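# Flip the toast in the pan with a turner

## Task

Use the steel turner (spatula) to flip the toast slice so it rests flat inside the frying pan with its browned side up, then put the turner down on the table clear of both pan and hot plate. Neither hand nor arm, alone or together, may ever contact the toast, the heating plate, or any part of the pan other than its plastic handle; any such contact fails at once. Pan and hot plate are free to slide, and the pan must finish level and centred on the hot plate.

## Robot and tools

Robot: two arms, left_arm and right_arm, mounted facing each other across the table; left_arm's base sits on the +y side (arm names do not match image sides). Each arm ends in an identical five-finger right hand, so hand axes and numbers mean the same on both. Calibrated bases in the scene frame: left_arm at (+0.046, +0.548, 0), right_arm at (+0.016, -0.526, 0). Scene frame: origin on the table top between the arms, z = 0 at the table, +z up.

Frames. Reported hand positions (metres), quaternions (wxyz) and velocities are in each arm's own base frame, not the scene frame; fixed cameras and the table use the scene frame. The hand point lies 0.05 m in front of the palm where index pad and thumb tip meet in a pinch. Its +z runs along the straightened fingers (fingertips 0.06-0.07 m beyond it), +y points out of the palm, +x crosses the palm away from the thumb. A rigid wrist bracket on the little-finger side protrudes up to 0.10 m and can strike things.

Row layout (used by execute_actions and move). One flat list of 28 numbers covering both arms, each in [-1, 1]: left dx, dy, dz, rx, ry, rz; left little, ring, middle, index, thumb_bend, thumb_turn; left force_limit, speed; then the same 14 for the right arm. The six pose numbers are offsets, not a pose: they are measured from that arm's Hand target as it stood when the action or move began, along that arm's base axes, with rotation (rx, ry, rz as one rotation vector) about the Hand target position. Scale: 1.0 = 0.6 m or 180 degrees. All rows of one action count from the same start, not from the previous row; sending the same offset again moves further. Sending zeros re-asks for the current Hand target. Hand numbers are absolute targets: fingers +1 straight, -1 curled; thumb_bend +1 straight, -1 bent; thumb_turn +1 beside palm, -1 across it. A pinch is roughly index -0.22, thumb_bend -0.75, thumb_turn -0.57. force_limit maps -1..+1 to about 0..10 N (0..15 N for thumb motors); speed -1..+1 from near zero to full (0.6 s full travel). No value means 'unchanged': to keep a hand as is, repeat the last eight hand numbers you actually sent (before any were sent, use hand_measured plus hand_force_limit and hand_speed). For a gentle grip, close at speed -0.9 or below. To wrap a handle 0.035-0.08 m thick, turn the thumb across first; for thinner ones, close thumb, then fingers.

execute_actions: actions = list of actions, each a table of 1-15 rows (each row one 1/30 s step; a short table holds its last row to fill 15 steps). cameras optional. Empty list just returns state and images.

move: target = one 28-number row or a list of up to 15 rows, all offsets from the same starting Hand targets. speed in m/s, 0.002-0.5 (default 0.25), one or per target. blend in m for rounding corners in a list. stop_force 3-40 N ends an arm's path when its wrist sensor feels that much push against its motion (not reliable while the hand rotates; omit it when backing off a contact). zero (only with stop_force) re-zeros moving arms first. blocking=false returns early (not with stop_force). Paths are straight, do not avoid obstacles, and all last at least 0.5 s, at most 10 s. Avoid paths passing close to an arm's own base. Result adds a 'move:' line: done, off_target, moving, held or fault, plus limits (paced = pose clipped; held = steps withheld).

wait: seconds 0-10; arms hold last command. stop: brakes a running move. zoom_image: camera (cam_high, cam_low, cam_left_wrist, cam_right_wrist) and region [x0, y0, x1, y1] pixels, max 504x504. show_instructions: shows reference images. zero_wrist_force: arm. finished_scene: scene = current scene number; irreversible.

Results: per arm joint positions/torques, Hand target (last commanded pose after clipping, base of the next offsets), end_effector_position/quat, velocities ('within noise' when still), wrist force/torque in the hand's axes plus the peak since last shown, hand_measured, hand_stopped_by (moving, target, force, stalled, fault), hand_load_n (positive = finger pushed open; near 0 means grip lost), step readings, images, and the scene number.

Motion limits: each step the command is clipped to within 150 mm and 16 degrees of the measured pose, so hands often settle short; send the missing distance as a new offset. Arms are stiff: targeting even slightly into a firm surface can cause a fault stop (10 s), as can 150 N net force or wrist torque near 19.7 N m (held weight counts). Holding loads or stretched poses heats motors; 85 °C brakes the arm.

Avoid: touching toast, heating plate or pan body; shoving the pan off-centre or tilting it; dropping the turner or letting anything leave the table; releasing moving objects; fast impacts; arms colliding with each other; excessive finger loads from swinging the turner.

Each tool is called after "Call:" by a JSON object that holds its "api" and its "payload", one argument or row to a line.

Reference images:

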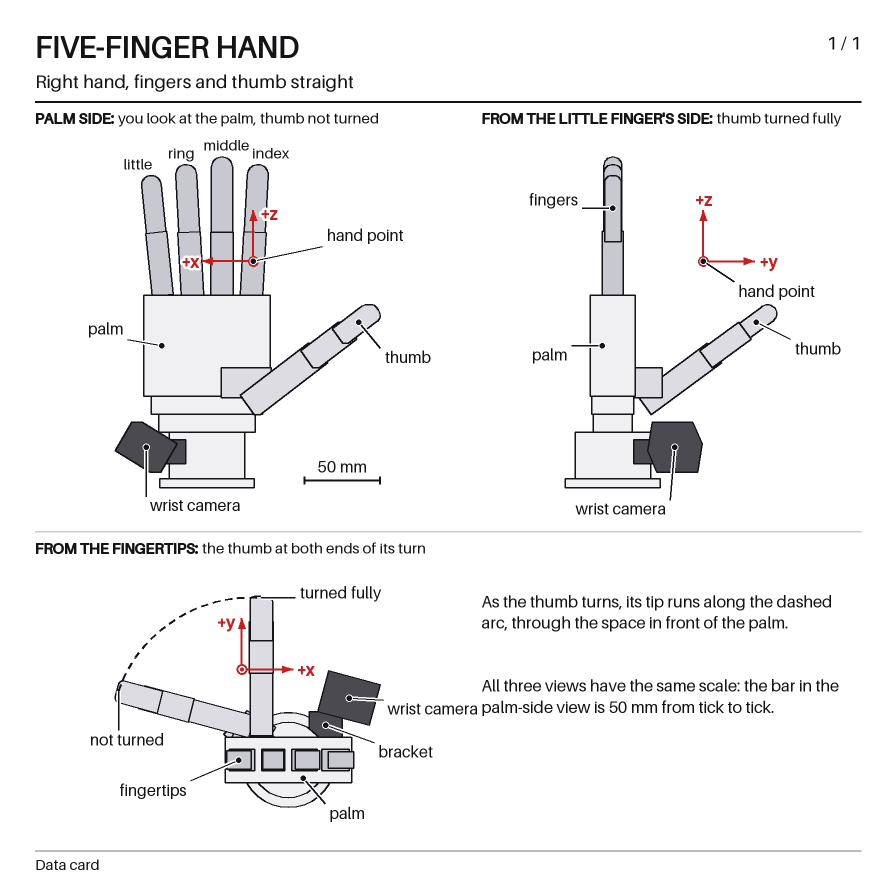

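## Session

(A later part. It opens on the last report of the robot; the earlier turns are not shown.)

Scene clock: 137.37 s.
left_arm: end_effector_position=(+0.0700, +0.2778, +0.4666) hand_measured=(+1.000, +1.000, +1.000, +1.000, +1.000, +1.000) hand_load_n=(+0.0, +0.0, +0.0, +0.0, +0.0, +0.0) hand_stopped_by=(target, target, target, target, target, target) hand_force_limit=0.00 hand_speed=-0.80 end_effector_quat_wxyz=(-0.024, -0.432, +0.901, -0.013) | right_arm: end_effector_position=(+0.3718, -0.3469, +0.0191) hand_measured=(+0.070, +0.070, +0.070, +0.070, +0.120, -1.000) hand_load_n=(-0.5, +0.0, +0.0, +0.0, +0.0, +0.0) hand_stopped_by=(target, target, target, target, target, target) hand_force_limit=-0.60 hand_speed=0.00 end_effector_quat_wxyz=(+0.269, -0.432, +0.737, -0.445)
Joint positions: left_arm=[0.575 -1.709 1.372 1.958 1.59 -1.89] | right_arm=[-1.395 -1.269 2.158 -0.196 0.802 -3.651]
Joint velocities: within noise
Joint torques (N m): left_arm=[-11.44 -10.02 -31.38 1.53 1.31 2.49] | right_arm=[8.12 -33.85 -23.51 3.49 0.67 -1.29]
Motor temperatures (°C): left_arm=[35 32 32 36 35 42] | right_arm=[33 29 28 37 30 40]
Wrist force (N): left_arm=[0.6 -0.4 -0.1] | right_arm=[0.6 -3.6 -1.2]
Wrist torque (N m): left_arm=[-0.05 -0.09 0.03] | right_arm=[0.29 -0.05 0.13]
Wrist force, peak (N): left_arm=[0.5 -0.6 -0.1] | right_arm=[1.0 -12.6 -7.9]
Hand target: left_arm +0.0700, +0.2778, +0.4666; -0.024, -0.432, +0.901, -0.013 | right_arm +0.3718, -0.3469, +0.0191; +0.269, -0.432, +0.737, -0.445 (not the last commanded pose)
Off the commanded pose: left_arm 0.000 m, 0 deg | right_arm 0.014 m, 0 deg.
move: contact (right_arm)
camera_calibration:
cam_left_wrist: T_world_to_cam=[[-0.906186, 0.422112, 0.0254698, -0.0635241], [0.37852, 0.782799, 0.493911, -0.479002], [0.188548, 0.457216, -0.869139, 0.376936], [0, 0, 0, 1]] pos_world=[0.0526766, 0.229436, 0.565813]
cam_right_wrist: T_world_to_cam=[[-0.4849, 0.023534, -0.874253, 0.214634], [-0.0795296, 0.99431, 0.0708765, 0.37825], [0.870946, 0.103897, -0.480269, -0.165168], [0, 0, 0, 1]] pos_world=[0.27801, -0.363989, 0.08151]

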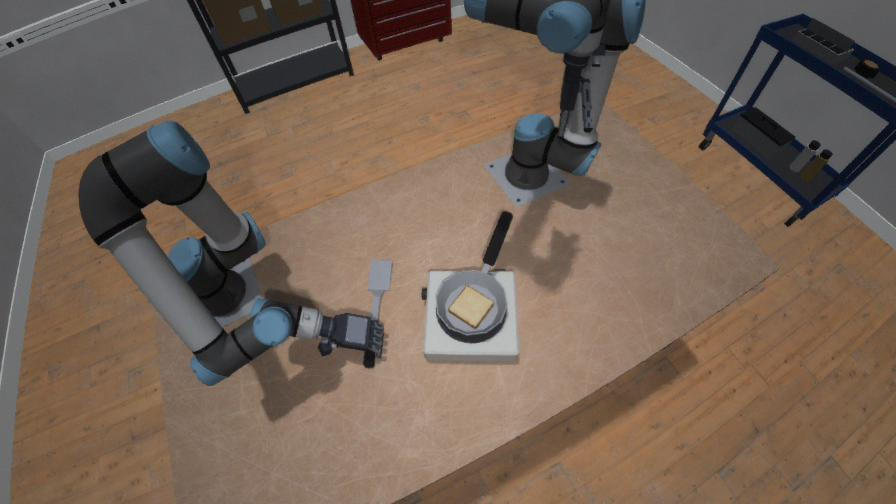

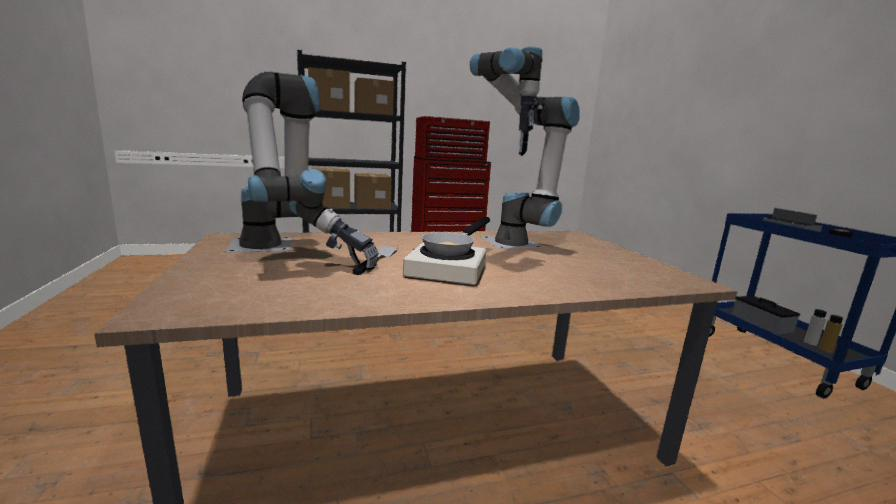

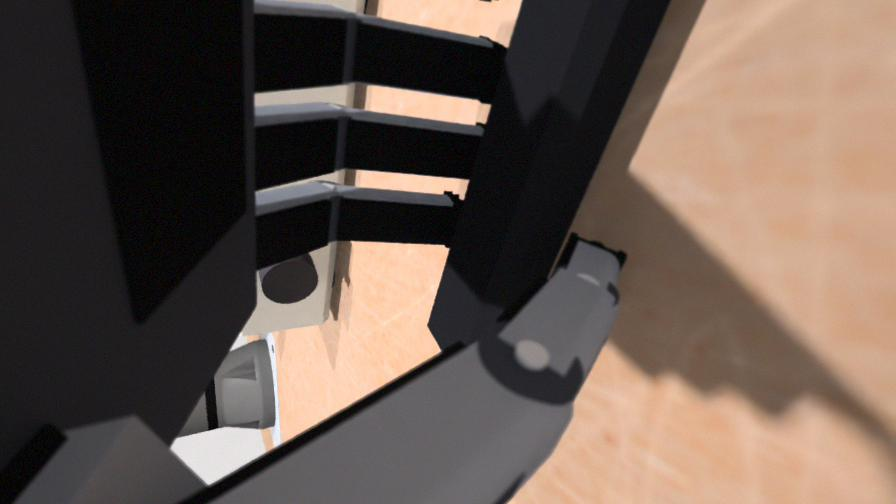

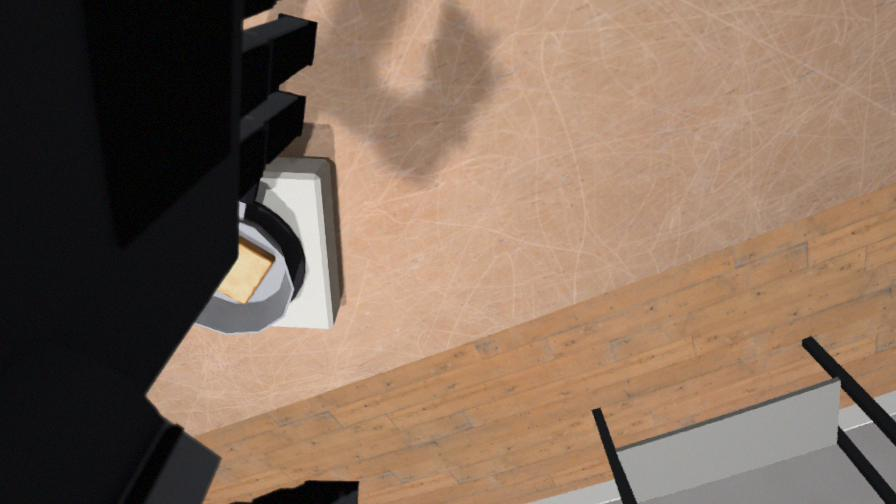

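Call:
{"api": "move", "payload": {
  "target": [0,0,0,0,0,0,1,1,1,1,1,1,0,-0.8,0,0,0,0,0,0,0.0,0.0,0.0,0.0,-0.05,-1,-0.75,-0.85],
  "speed": 0.01,
  "cameras": ["cam_low"]
}}

Call:
{"api": "move", "payload": {
  "target": [0,0,0,0,0,0,1,1,1,1,1,1,0,-0.8,0,0,-0.03,0,0,0,0.0,0.0,0.0,0.0,-0.05,-1,-0.75,-0.85],
  "speed": 0.01,
  "stop_force": 5
}}

Call:
{"api": "zoom_image", "payload": {
  "camera": "cam_low",
  "region": [335, 190, 425, 280]
}}

Call:
{"api": "zoom_image", "payload": {
  "camera": "cam_left_wrist",
  "region": [350, 0, 800, 400]
}}

Scene clock: 139.60 s.
left_arm: end_effector_position=(+0.0700, +0.2778, +0.4666) hand_measured=(+1.000, +1.000, +1.000, +1.000, +1.000, +1.000) hand_load_n=(+0.0, +0.0, +0.0, +0.0, +0.0, +0.0) hand_stopped_by=(target, target, target, target, target, target) hand_force_limit=0.00 hand_speed=-0.80 end_effector_quat_wxyz=(-0.024, -0.432, +0.901, -0.013) | right_arm: end_effector_position=(+0.3718, -0.3469, +0.0191) hand_measured=(+0.000, +0.000, +0.064, +0.000, -0.008, -1.000) hand_load_n=(+0.0, +0.0, +3.5, +1.5, +2.0, +0.5) hand_stopped_by=(target, target, force, target, force, target) hand_force_limit=-0.75 hand_speed=-0.85 end_effector_quat_wxyz=(+0.269, -0.432, +0.737, -0.445)
Joint positions: left_arm=[0.575 -1.709 1.372 1.958 1.59 -1.89] | right_arm=[-1.395 -1.269 2.158 -0.196 0.802 -3.651]
Joint velocities: within noise
Joint torques (N m): left_arm=[-11.24 -9.88 -32.11 1.5 1.19 2.5] | right_arm=[8.16 -33.6 -21.74 1.24 0.55 -1.17]
Motor temperatures (°C): left_arm=[35 32 32 36 35 42] | right_arm=[33 29 28 37 30 40]
Wrist force (N): left_arm=[0.6 -0.1 -0.2] | right_arm=[0.3 -4.3 1.2]
Wrist torque (N m): left_arm=[0.00 -0.08 0.04] | right_arm=[0.34 -0.08 0.13]
Wrist force, peak (N): left_arm=[0.7 -0.2 -0.2] | right_arm=[0.4 -4.9 1.1]
Hand target: left_arm +0.0700, +0.2778, +0.4666; -0.024, -0.432, +0.901, -0.013 | right_arm +0.3718, -0.3469, +0.0191; +0.269, -0.432, +0.737, -0.445
Off the commanded pose: left_arm 0.000 m, 0 deg | right_arm 0.000 m, 0 deg.
move: done
Images, in order (width x height): cam_low 896x504.

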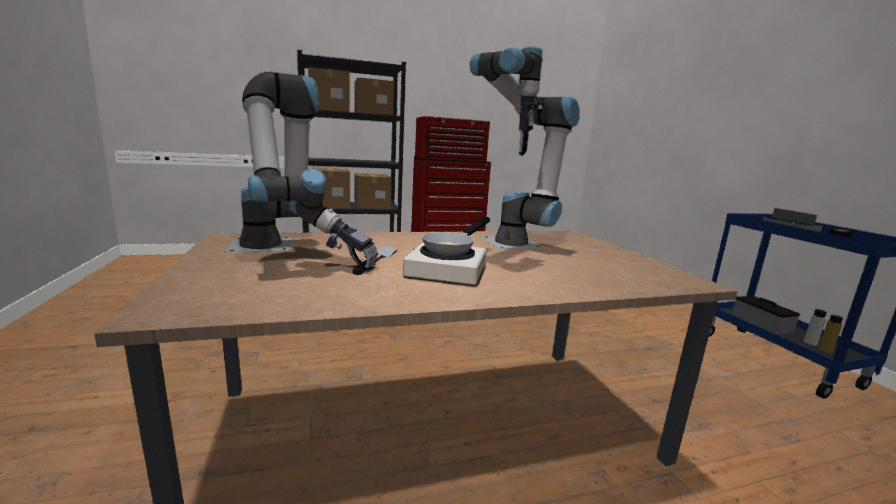

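Scene clock: 140.67 s.
left_arm: end_effector_position=(+0.0700, +0.2778, +0.4666) hand_measured=(+1.000, +1.000, +1.000, +1.000, +1.000, +1.000) hand_load_n=(+0.0, +0.0, +0.0, +0.0, +0.0, +0.0) hand_stopped_by=(target, target, target, target, target, target) hand_force_limit=0.00 hand_speed=-0.80 end_effector_quat_wxyz=(-0.024, -0.432, +0.901, -0.013) | right_arm: end_effector_position=(+0.3718, -0.3470, +0.0189) hand_measured=(+0.000, +0.000, +0.064, +0.000, -0.008, -1.000) hand_load_n=(+0.5, +0.0, +2.0, +1.5, +1.5, +0.0) hand_stopped_by=(target, target, force, target, force, target) hand_force_limit=-0.75 hand_speed=-0.85 end_effector_quat_wxyz=(+0.269, -0.432, +0.737, -0.445)
Joint positions: left_arm=[0.575 -1.709 1.372 1.958 1.59 -1.89] | right_arm=[-1.395 -1.268 2.158 -0.197 0.802 -3.651]
Joint velocities: within noise
Joint torques (N m): left_arm=[-11.82 -9.8 -33.24 1.54 1.22 2.35] | right_arm=[6.96 -26.84 -22.81 4.38 0.64 -1.35]
Motor temperatures (°C): left_arm=[35 32 32 36 35 42] | right_arm=[33 29 28 37 30 40]
Wrist force (N): left_arm=[0.5 -0.2 0.1] | right_arm=[1.0 -7.1 -1.3]
Wrist torque (N m): left_arm=[-0.03 -0.07 0.02] | right_arm=[0.40 -0.02 0.06]
Wrist force, peak (N): left_arm=[0.6 -0.5 -0.1] | right_arm=[2.0 -14.0 -7.2]
Hand target: left_arm +0.0700, +0.2778, +0.4666; -0.024, -0.432, +0.901, -0.013 | right_arm +0.3718, -0.3470, +0.0189; +0.269, -0.432, +0.737, -0.445 (not the last commanded pose)
Off the commanded pose: left_arm 0.000 m, 0 deg | right_arm 0.018 m, 0 deg.
move: contact (right_arm)
camera_calibration:
cam_left_wrist: T_world_to_cam=[[-0.906186, 0.422113, 0.0254698, -0.0635241], [0.37852, 0.782799, 0.493911, -0.479002], [0.188548, 0.457216, -0.869139, 0.376936], [0, 0, 0, 1]] pos_world=[0.0526765, 0.229436, 0.565813]
cam_right_wrist: T_world_to_cam=[[-0.484867, 0.0233493, -0.874276, 0.214395], [-0.0795343, 0.994324, 0.0706645, 0.378372], [0.870964, 0.103798, -0.480258, -0.16531], [0, 0, 0, 1]] pos_world=[0.278026, -0.364071, 0.081312]

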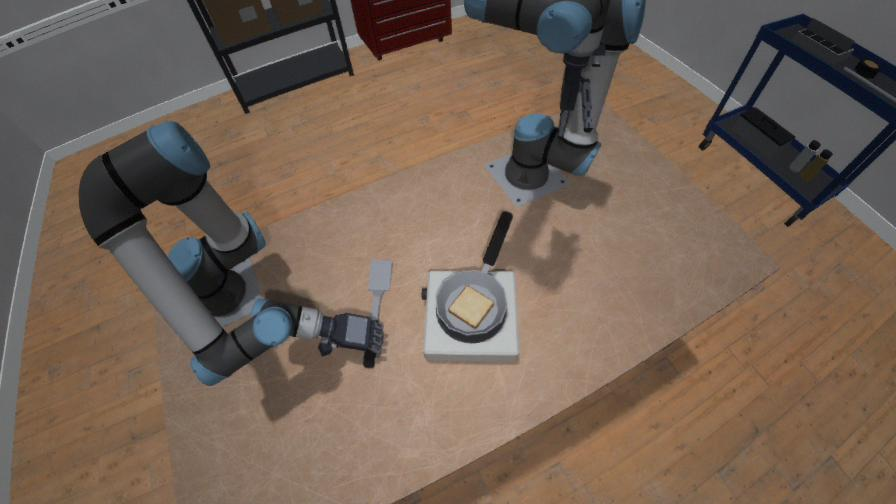

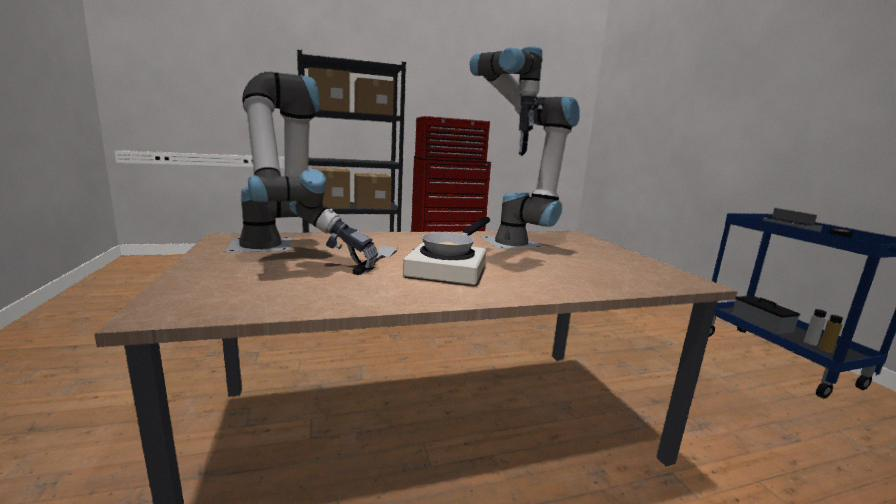

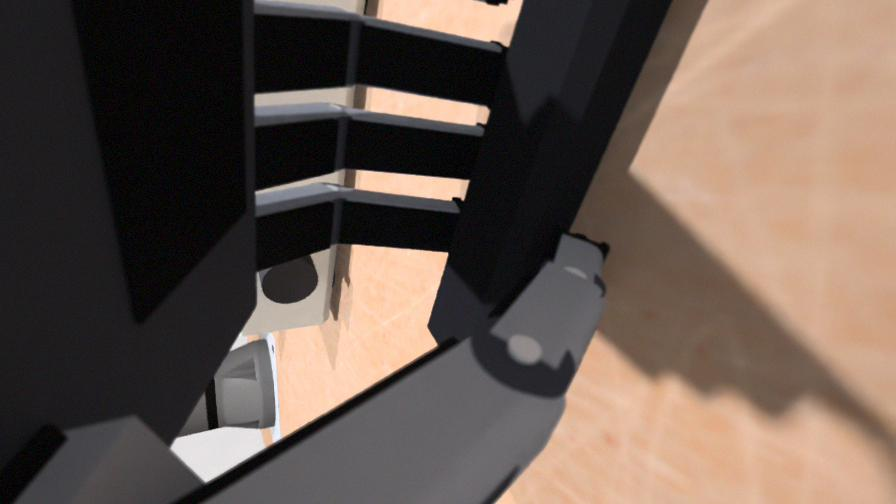

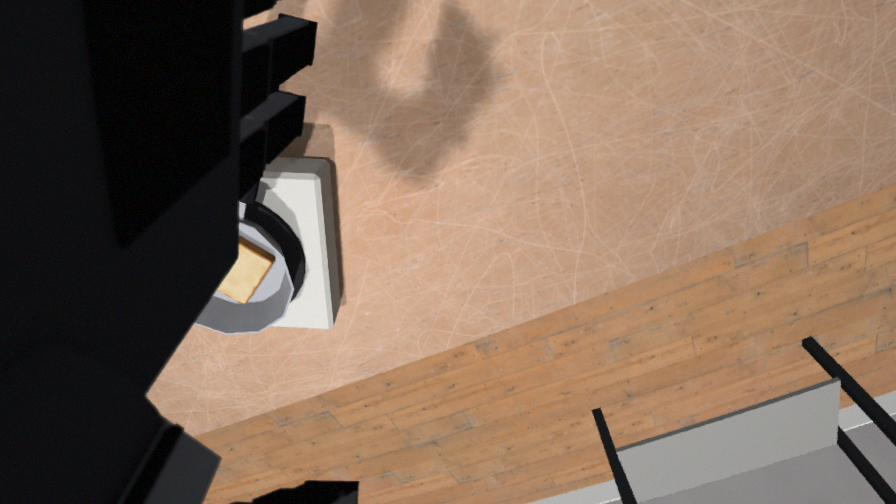

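Scaled by 5.600 from the camera's 896x504 image, which has a finer 1280x720 frame.

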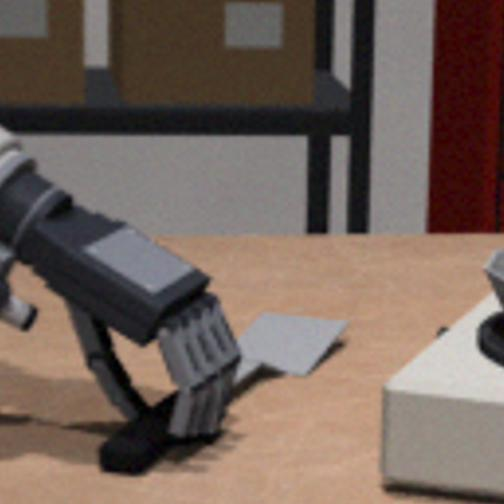

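Scaled by 1.120 from the camera's 896x504 image, which has a finer 1280x720 frame.

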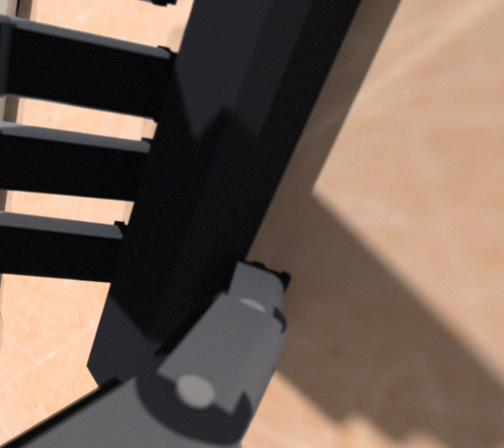

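Call:
{"api": "move", "payload": {
  "target": [
    [0,0,0,0,0,0,1,1,1,1,1,1,0,-0.8,0,0,0.003,0,0,0,0.0,0.0,0.0,0.0,-0.05,-1,-0.75,-0.85],
    [0,0,0,0,0,0,1,1,1,1,1,1,0,-0.8,0,0,0.003,0,0,0,-0.3,-0.3,-0.3,-0.3,-0.3,-1,-0.2,-0.85]
  ],
  "speed": 0.02
}}

Call:
{"api": "zoom_image", "payload": {
  "camera": "cam_left_wrist",
  "region": [350, 0, 800, 400]
}}

Scene clock: 143.67 s.
left_arm: end_effector_position=(+0.0700, +0.2778, +0.4666) hand_measured=(+1.000, +1.000, +1.000, +1.000, +1.000, +1.000) hand_load_n=(+0.0, +0.0, +0.0, +0.0, +0.0, +0.0) hand_stopped_by=(target, target, target, target, target, target) hand_force_limit=0.00 hand_speed=-0.80 end_effector_quat_wxyz=(-0.024, -0.432, +0.901, -0.013) | right_arm: end_effector_position=(+0.3718, -0.3470, +0.0207) hand_measured=(-0.098, -0.024, -0.002, -0.006, -0.018, -1.000) hand_load_n=(+3.5, +0.0, +3.5, +4.0, +8.0, +3.5) hand_stopped_by=(force, force, force, force, force, target) hand_force_limit=-0.20 hand_speed=-0.85 end_effector_quat_wxyz=(+0.269, -0.432, +0.737, -0.445)
Joint positions: left_arm=[0.575 -1.709 1.372 1.958 1.59 -1.89] | right_arm=[-1.395 -1.272 2.156 -0.192 0.802 -3.651]
Joint velocities: within noise
Joint torques (N m): left_arm=[-11.76 -9.95 -33.32 1.44 1.52 2.32] | right_arm=[7.54 -24.31 -14.33 -1 0.35 -1.05]
Motor temperatures (°C): left_arm=[35 32 32 36 35 42] | right_arm=[33 29 28 37 30 40]
Wrist force (N): left_arm=[0.5 -0.5 0.1] | right_arm=[0.5 -0.1 0.7]
Wrist torque (N m): left_arm=[-0.07 -0.09 0.02] | right_arm=[0.21 -0.13 0.24]
Wrist force, peak (N): left_arm=[0.8 -0.2 -0.3] | right_arm=[0.9 -7.4 -1.1]
Hand target: left_arm +0.0700, +0.2778, +0.4666; -0.024, -0.432, +0.901, -0.013 | right_arm +0.3718, -0.3470, +0.0207; +0.269, -0.432, +0.737, -0.445
Off the commanded pose: left_arm 0.000 m, 0 deg | right_arm 0.000 m, 0 deg.
move: done
camera_calibration:
cam_left_wrist: T_world_to_cam=[[-0.906186, 0.422113, 0.0254699, -0.0635242], [0.37852, 0.782799, 0.493911, -0.479002], [0.188548, 0.457216, -0.869139, 0.376936], [0, 0, 0, 1]] pos_world=[0.0526765, 0.229436, 0.565813]
cam_right_wrist: T_world_to_cam=[[-0.484864, 0.0233284, -0.874278, 0.215966], [-0.0795337, 0.994326, 0.0706401, 0.378259], [0.870966, 0.103785, -0.480258, -0.164448], [0, 0, 0, 1]] pos_world=[0.278028, -0.364084, 0.0831168]

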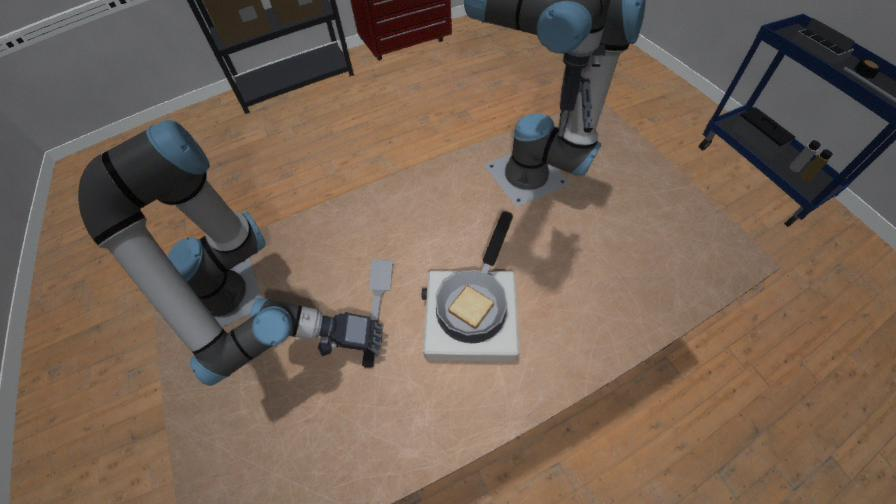

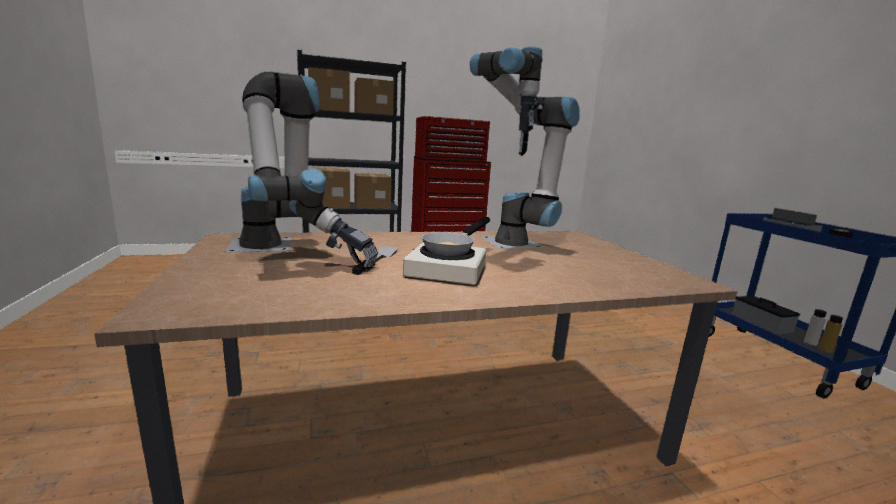

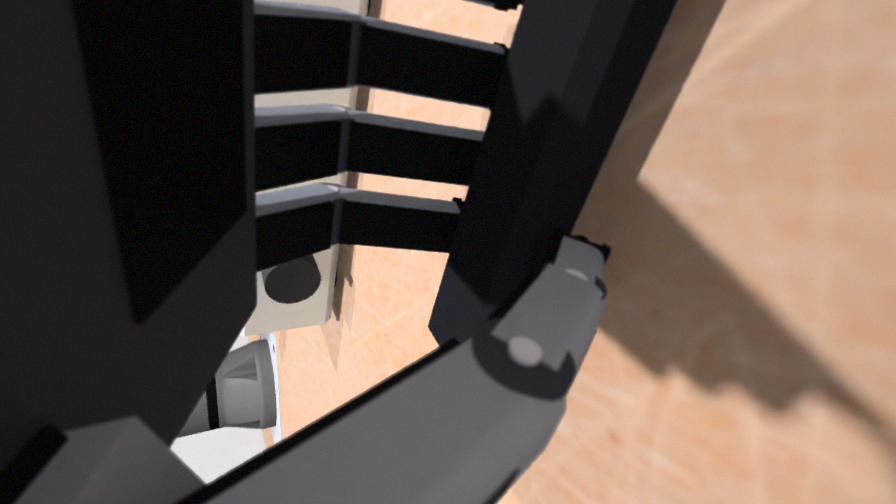

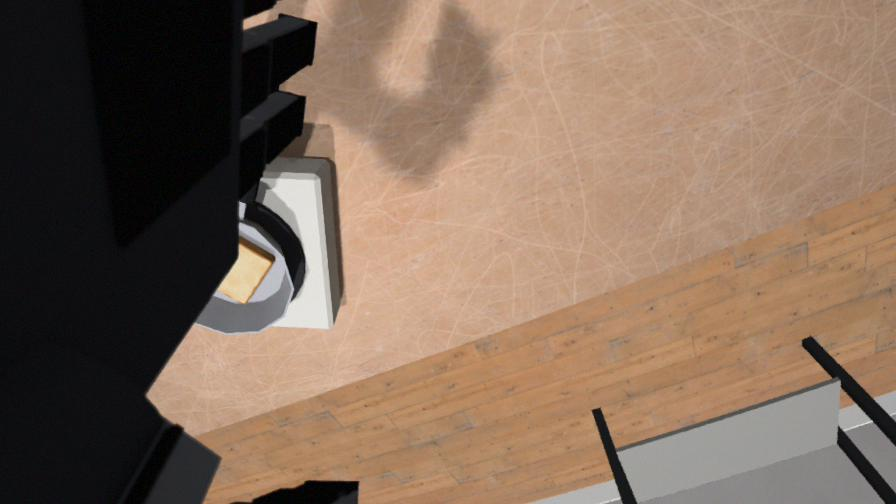

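Scaled by 1.120 from the camera's 896x504 image, which has a finer 1280x720 frame.

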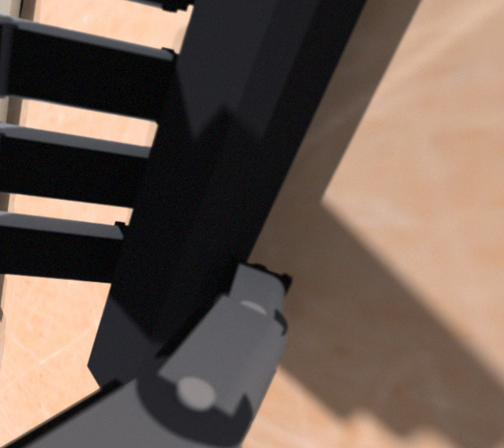

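Call:
{"api": "move", "payload": {
  "target": [0,0,0,0,0,0,1,1,1,1,1,1,0,-0.8,0,0,0.05,0,0,0,-0.3,-0.3,-0.3,-0.3,-0.3,-1,-0.2,-0.85],
  "speed": 0.03
}}

Call:
{"api": "zoom_image", "payload": {
  "camera": "cam_left_wrist",
  "region": [350, 0, 800, 400]
}}

Call:
{"api": "zoom_image", "payload": {
  "camera": "cam_low",
  "region": [335, 190, 425, 280]
}}

Scene clock: 145.83 s.
left_arm: end_effector_position=(+0.0700, +0.2778, +0.4666) hand_measured=(+1.000, +1.000, +1.000, +1.000, +1.000, +1.000) hand_load_n=(+0.0, +0.0, +0.0, +0.0, +0.0, +0.0) hand_stopped_by=(target, target, target, target, target, target) hand_force_limit=0.00 hand_speed=-0.80 end_effector_quat_wxyz=(-0.024, -0.432, +0.901, -0.013) | right_arm: end_effector_position=(+0.3719, -0.3471, +0.0508) hand_measured=(-0.098, -0.024, -0.002, -0.006, -0.018, -1.000) hand_load_n=(+2.0, +0.0, +2.0, +5.5, +10.0, +3.0) hand_stopped_by=(force, force, force, force, force, target) hand_force_limit=-0.20 hand_speed=-0.85 end_effector_quat_wxyz=(+0.269, -0.432, +0.737, -0.445) end_effector_velocity=(+0.000, -0.001, -0.001) end_effector_angular_velocity=(-0.004, +0.000, -0.002)
Joint positions: left_arm=[0.575 -1.709 1.372 1.958 1.59 -1.89] | right_arm=[-1.395 -1.335 2.131 -0.104 0.802 -3.651]
Joint velocities: left_arm=[within noise] | right_arm=[-0.001 0.001 0.001 -0.005 0.001 0]
Joint torques (N m): left_arm=[-11.37 -10.26 -31.55 1.7 1.46 2.32] | right_arm=[6.65 -22.61 -11.25 -0.92 -0.16 0.22]
Motor temperatures (°C): left_arm=[35 32 32 36 35 42] | right_arm=[33 29 28 37 30 40]
Wrist force (N): left_arm=[0.0 -0.4 -0.1] | right_arm=[0.4 1.2 1.2]
Wrist torque (N m): left_arm=[-0.06 0.00 -0.01] | right_arm=[0.27 0.00 0.06]
Wrist force, peak (N): left_arm=[0.5 -0.6 -0.3] | right_arm=[0.5 1.3 1.4]
Hand target: left_arm +0.0700, +0.2778, +0.4666; -0.024, -0.432, +0.901, -0.013 | right_arm +0.3718, -0.3470, +0.0507; +0.269, -0.432, +0.737, -0.445
Off the commanded pose: left_arm 0.000 m, 0 deg | right_arm 0.000 m, 0 deg.
move: done
camera_calibration:
cam_left_wrist: T_world_to_cam=[[-0.906186, 0.422113, 0.0254699, -0.0635241], [0.37852, 0.782799, 0.493911, -0.479002], [0.188548, 0.457216, -0.869139, 0.376936], [0, 0, 0, 1]] pos_world=[0.0526766, 0.229436, 0.565813]
cam_right_wrist: T_world_to_cam=[[-0.484825, 0.0232878, -0.874301, 0.242267], [-0.0795158, 0.994332, 0.0705787, 0.376196], [0.870989, 0.103739, -0.480225, -0.150031], [0, 0, 0, 1]] pos_world=[0.278045, -0.364141, 0.113214]

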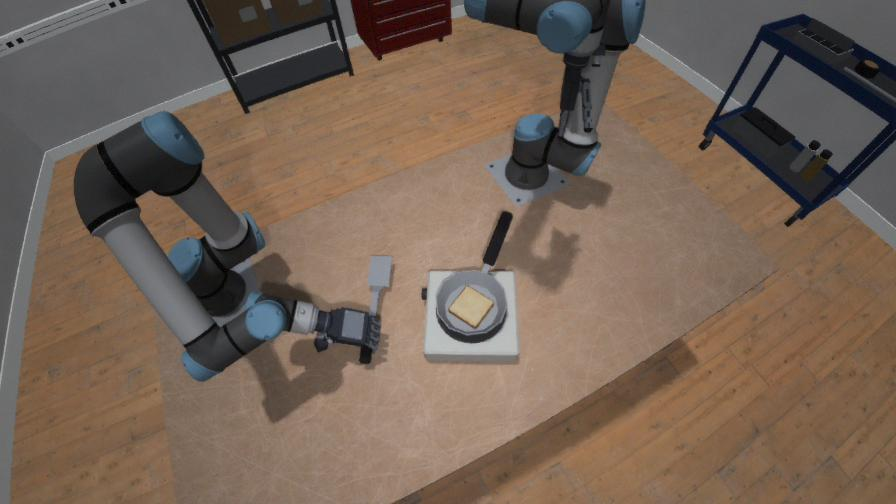

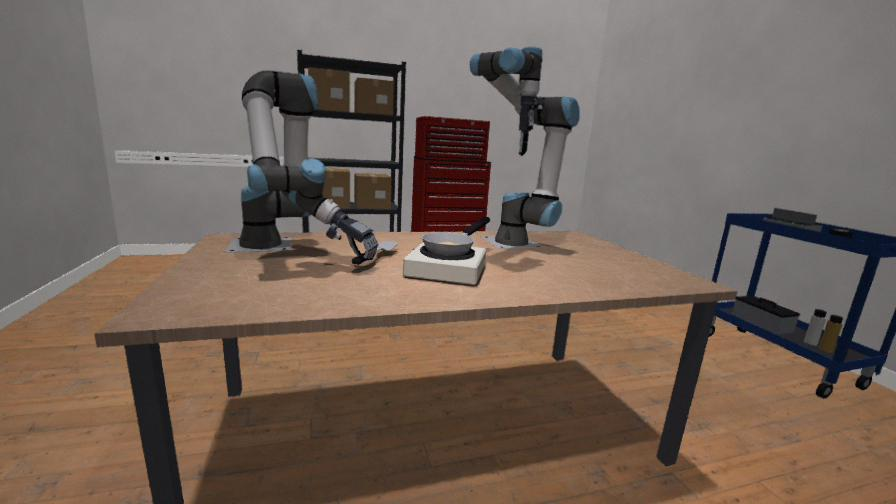

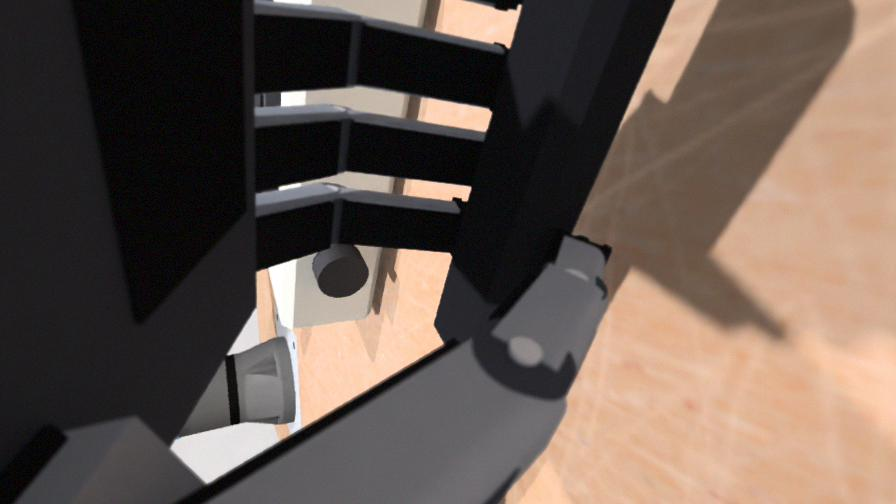

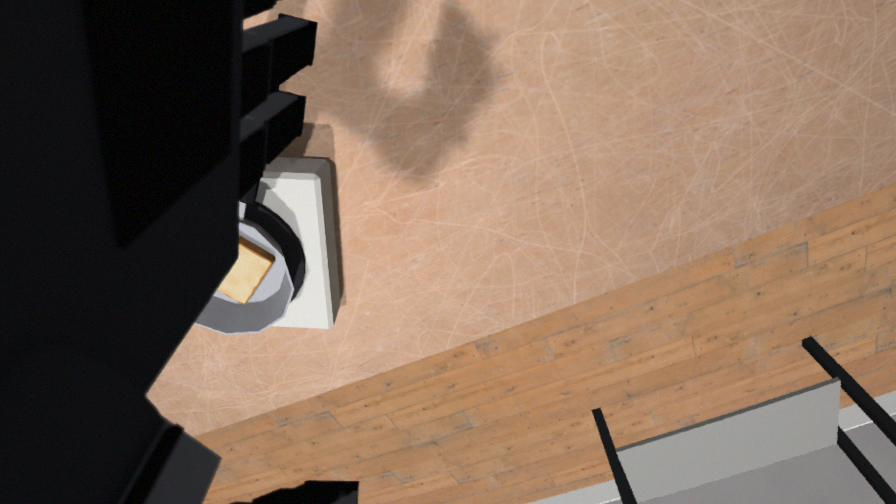

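Scaled by 1.120 from the camera's 896x504 image, which has a finer 1280x720 frame.

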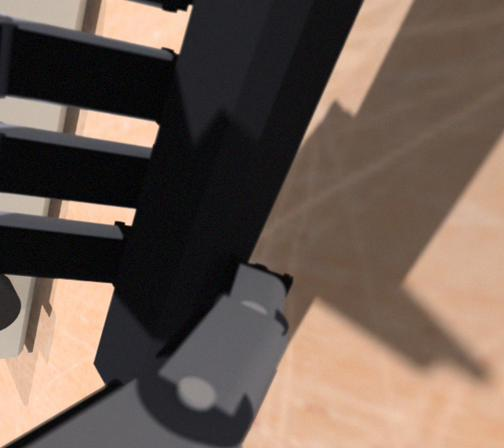

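Scaled by 5.600 from the camera's 896x504 image, which has a finer 1280x720 frame.

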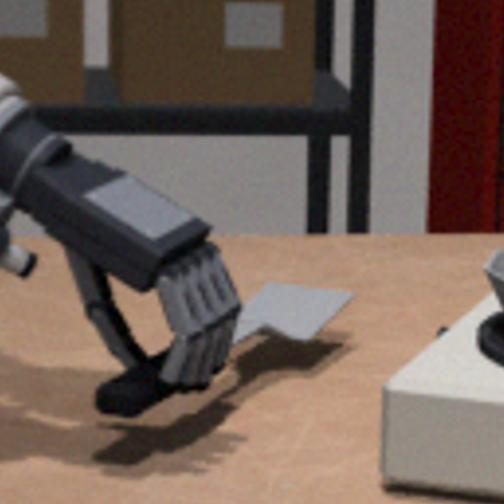

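Call:
{"api": "move", "payload": {
  "target": [0,0,0,0,0,0,1,1,1,1,1,1,0,-0.8,0,0,0,0,0,0,-0.4,-0.4,-0.4,-0.4,-0.3,-1,0.2,-0.9],
  "speed": 0.03,
  "cameras": ["cam_low"]
}}

Call:
{"api": "zoom_image", "payload": {
  "camera": "cam_low",
  "region": [335, 190, 425, 280]
}}

Scene clock: 147.77 s.
left_arm: end_effector_position=(+0.0700, +0.2778, +0.4666) hand_measured=(+1.000, +1.000, +1.000, +1.000, +1.000, +1.000) hand_load_n=(+0.0, +0.0, +0.0, +0.0, +0.0, +0.0) hand_stopped_by=(target, target, target, target, target, target) hand_force_limit=0.00 hand_speed=-0.80 end_effector_quat_wxyz=(-0.024, -0.432, +0.901, -0.013) | right_arm: end_effector_position=(+0.3718, -0.3470, +0.0507) hand_measured=(-0.158, -0.066, -0.012, -0.010, -0.014, -1.000) hand_load_n=(+6.5, +3.0, +1.0, +7.0, +19.0, +14.0) hand_stopped_by=(force, force, force, force, force, target) hand_force_limit=0.20 hand_speed=-0.90 end_effector_quat_wxyz=(+0.269, -0.432, +0.737, -0.445)
Joint positions: left_arm=[0.575 -1.709 1.372 1.958 1.59 -1.89] | right_arm=[-1.395 -1.335 2.131 -0.104 0.802 -3.651]
Joint velocities: within noise
Joint torques (N m): left_arm=[-10.63 -10.52 -31.07 1.36 1.29 2.31] | right_arm=[-1.11 -23.6 -11.39 -0.66 -1.82 -1.54]
Motor temperatures (°C): left_arm=[35 32 32 36 35 42] | right_arm=[33 29 28 37 30 40]
Wrist force (N): left_arm=[0.3 -0.2 0.0] | right_arm=[0.3 1.1 1.4]
Wrist torque (N m): left_arm=[-0.03 -0.04 0.02] | right_arm=[0.21 -0.02 0.03]
Wrist force, peak (N): left_arm=[0.6 -0.5 -0.3] | right_arm=[0.6 1.1 1.5]
Hand target: left_arm +0.0700, +0.2778, +0.4666; -0.024, -0.432, +0.901, -0.013 | right_arm +0.3718, -0.3470, +0.0507; +0.269, -0.432, +0.737, -0.445
Off the commanded pose: left_arm 0.000 m, 0 deg | right_arm 0.000 m, 0 deg.
move: done
Images, in order (width x height): cam_low 896x504.

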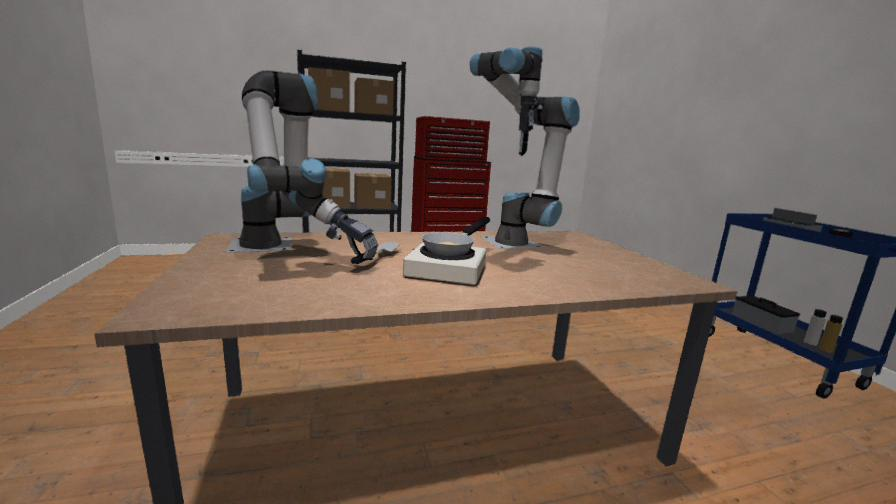

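Scaled by 5.600 from the camera's 896x504 image, which has a finer 1280x720 frame.

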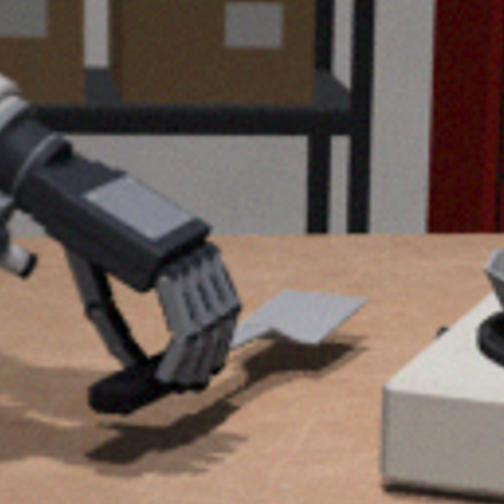

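Call:
{"api": "move", "payload": {
  "target": [
    [0.05,0.2,0,-0.535,-0.1255,0.3223,1,1,1,1,1,1,0,-0.8,0,0,0.25,0,0,0,-0.4,-0.4,-0.4,-0.4,-0.3,-1,0.2,-0.9],
    [0.2083,0.512,-0.3527,-0.535,-0.1255,0.3223,1,1,1,1,1,1,0,-0.8,-0.1533,-0.3675,0.2488,0,0,-0.211,-0.4,-0.4,-0.4,-0.4,-0.3,-1,0.2,-0.9]
  ],
  "speed": 0.25
}}

Scene clock: 164.23 s.
left_arm: end_effector_position=(+0.0801, +0.3187, +0.4667) hand_measured=(+1.000, +1.000, +1.000, +1.000, +1.000, +1.000) hand_load_n=(+0.0, +0.0, +0.0, +0.0, +0.0, +0.0) hand_stopped_by=(target, target, target, target, target, target) hand_force_limit=0.00 hand_speed=-0.80 end_effector_quat_wxyz=(-0.081, -0.552, +0.775, -0.296) | right_arm: end_effector_position=(+0.3719, -0.3470, +0.1077) hand_measured=(-0.158, -0.066, -0.012, -0.010, -0.014, -1.000) hand_load_n=(+6.5, +2.5, +1.0, +7.0, +18.5, +13.5) hand_stopped_by=(force, force, force, force, force, target) hand_force_limit=0.20 hand_speed=-0.90 end_effector_quat_wxyz=(+0.269, -0.432, +0.737, -0.445) end_effector_velocity=(+0.000, -0.001, -0.002) end_effector_angular_velocity=(-0.002, -0.001, +0.000)
Joint positions: left_arm=[1.08 -1.306 1.074 2.25 2.022 -1.625] | right_arm=[-1.395 -1.436 2.067 0.061 0.802 -3.651]
Joint velocities: left_arm=[within noise] | right_arm=[-0.001 0.003 0.001 -0.007 -0.001 0]
Joint torques (N m): left_arm=[-13.09 -36.3 -14.36 1.56 -0.71 -2.18] | right_arm=[5.81 -20.71 -12.28 -1.18 -0.63 -0.46]
Motor temperatures (°C): left_arm=[35 32 32 36 35 42] | right_arm=[33 29 28 37 30 39]
Wrist force (N): left_arm=[-1.4 0.8 -0.9] | right_arm=[0.3 1.2 1.1]
Wrist torque (N m): left_arm=[0.11 0.14 -0.05] | right_arm=[0.24 0.04 0.07]
Wrist force, peak (N): left_arm=[-5.6 3.8 -1.3] | right_arm=[0.5 1.5 1.5]
Hand target: left_arm +0.0801, +0.3187, +0.4666; -0.081, -0.552, +0.775, -0.296 (not the last commanded pose) | right_arm +0.3718, -0.3470, +0.1075; +0.269, -0.432, +0.737, -0.445 (not the last commanded pose)
Off the commanded pose: left_arm 0.359 m, 76 deg | right_arm 0.256 m, 38 deg.
move: held (left_arm; a check stopped the path), off_target (right_arm; braked when a check withheld steps of left_arm); path passed 0 of 2 targets; limits=held
pose unreachable (left arm): on one or more control steps of this call, first in action 0 (counted from 0), this arm could not follow its commanded pose, so it was not sent that pose on those steps. It may still have moved: this result reports where it is.
cause: moving toward the commanded pose would bring two parts of the arm too close to each other (joints 4 (wrist 1) to 6 (wrist 3) lie between them).
camera_calibration:
cam_left_wrist: T_world_to_cam=[[-0.971132, 0.023306, -0.237402, 0.183401], [0.0253302, 0.999664, -0.00547931, -0.322693], [0.237195, -0.0113346, -0.971396, 0.549521], [0, 0, 0, 1]] pos_world=[0.0559369, 0.324539, 0.575574]
cam_right_wrist: T_world_to_cam=[[-0.48482, 0.0233827, -0.874302, 0.291991], [-0.0795179, 0.994324, 0.0706871, 0.372124], [0.870992, 0.103793, -0.480209, -0.122722], [0, 0, 0, 1]] pos_world=[0.278044, -0.364101, 0.170052]

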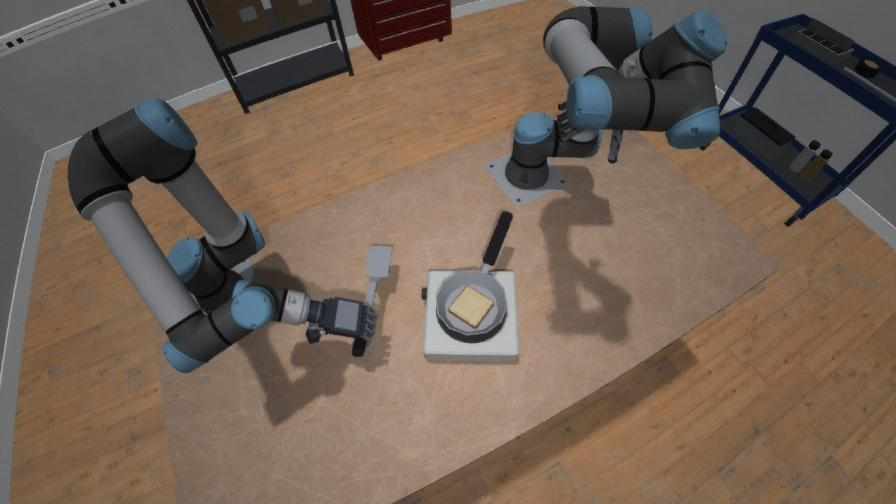

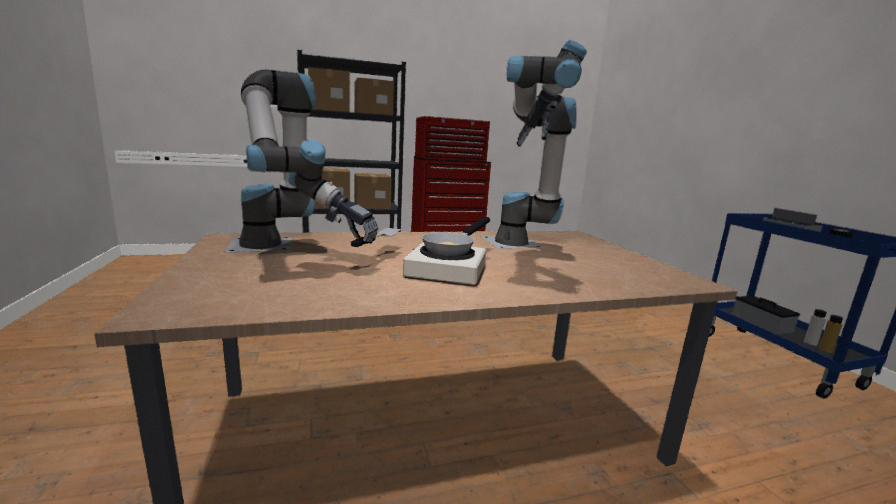

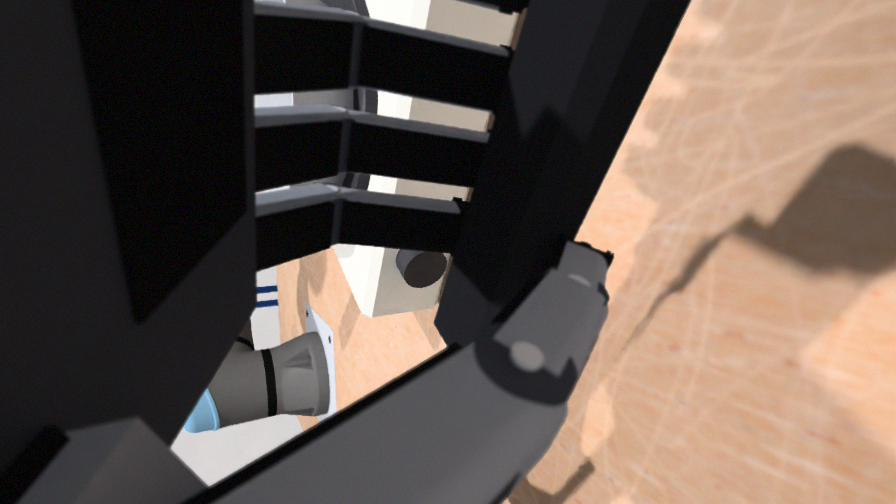

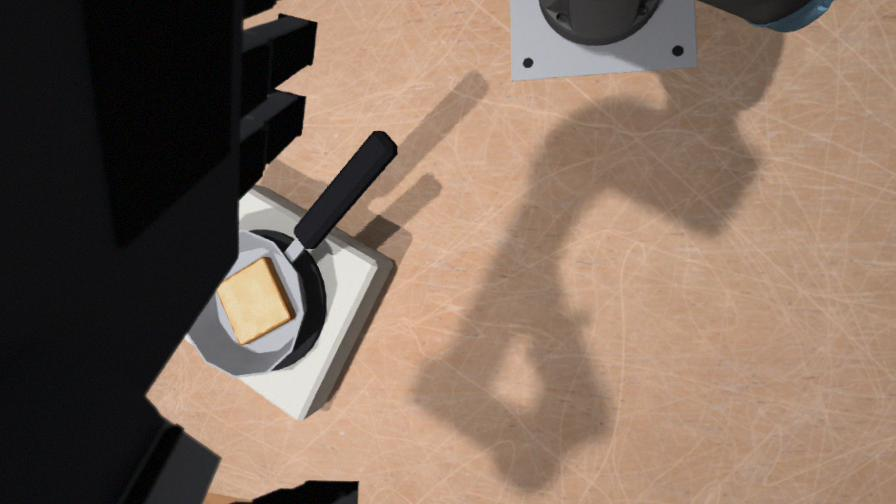

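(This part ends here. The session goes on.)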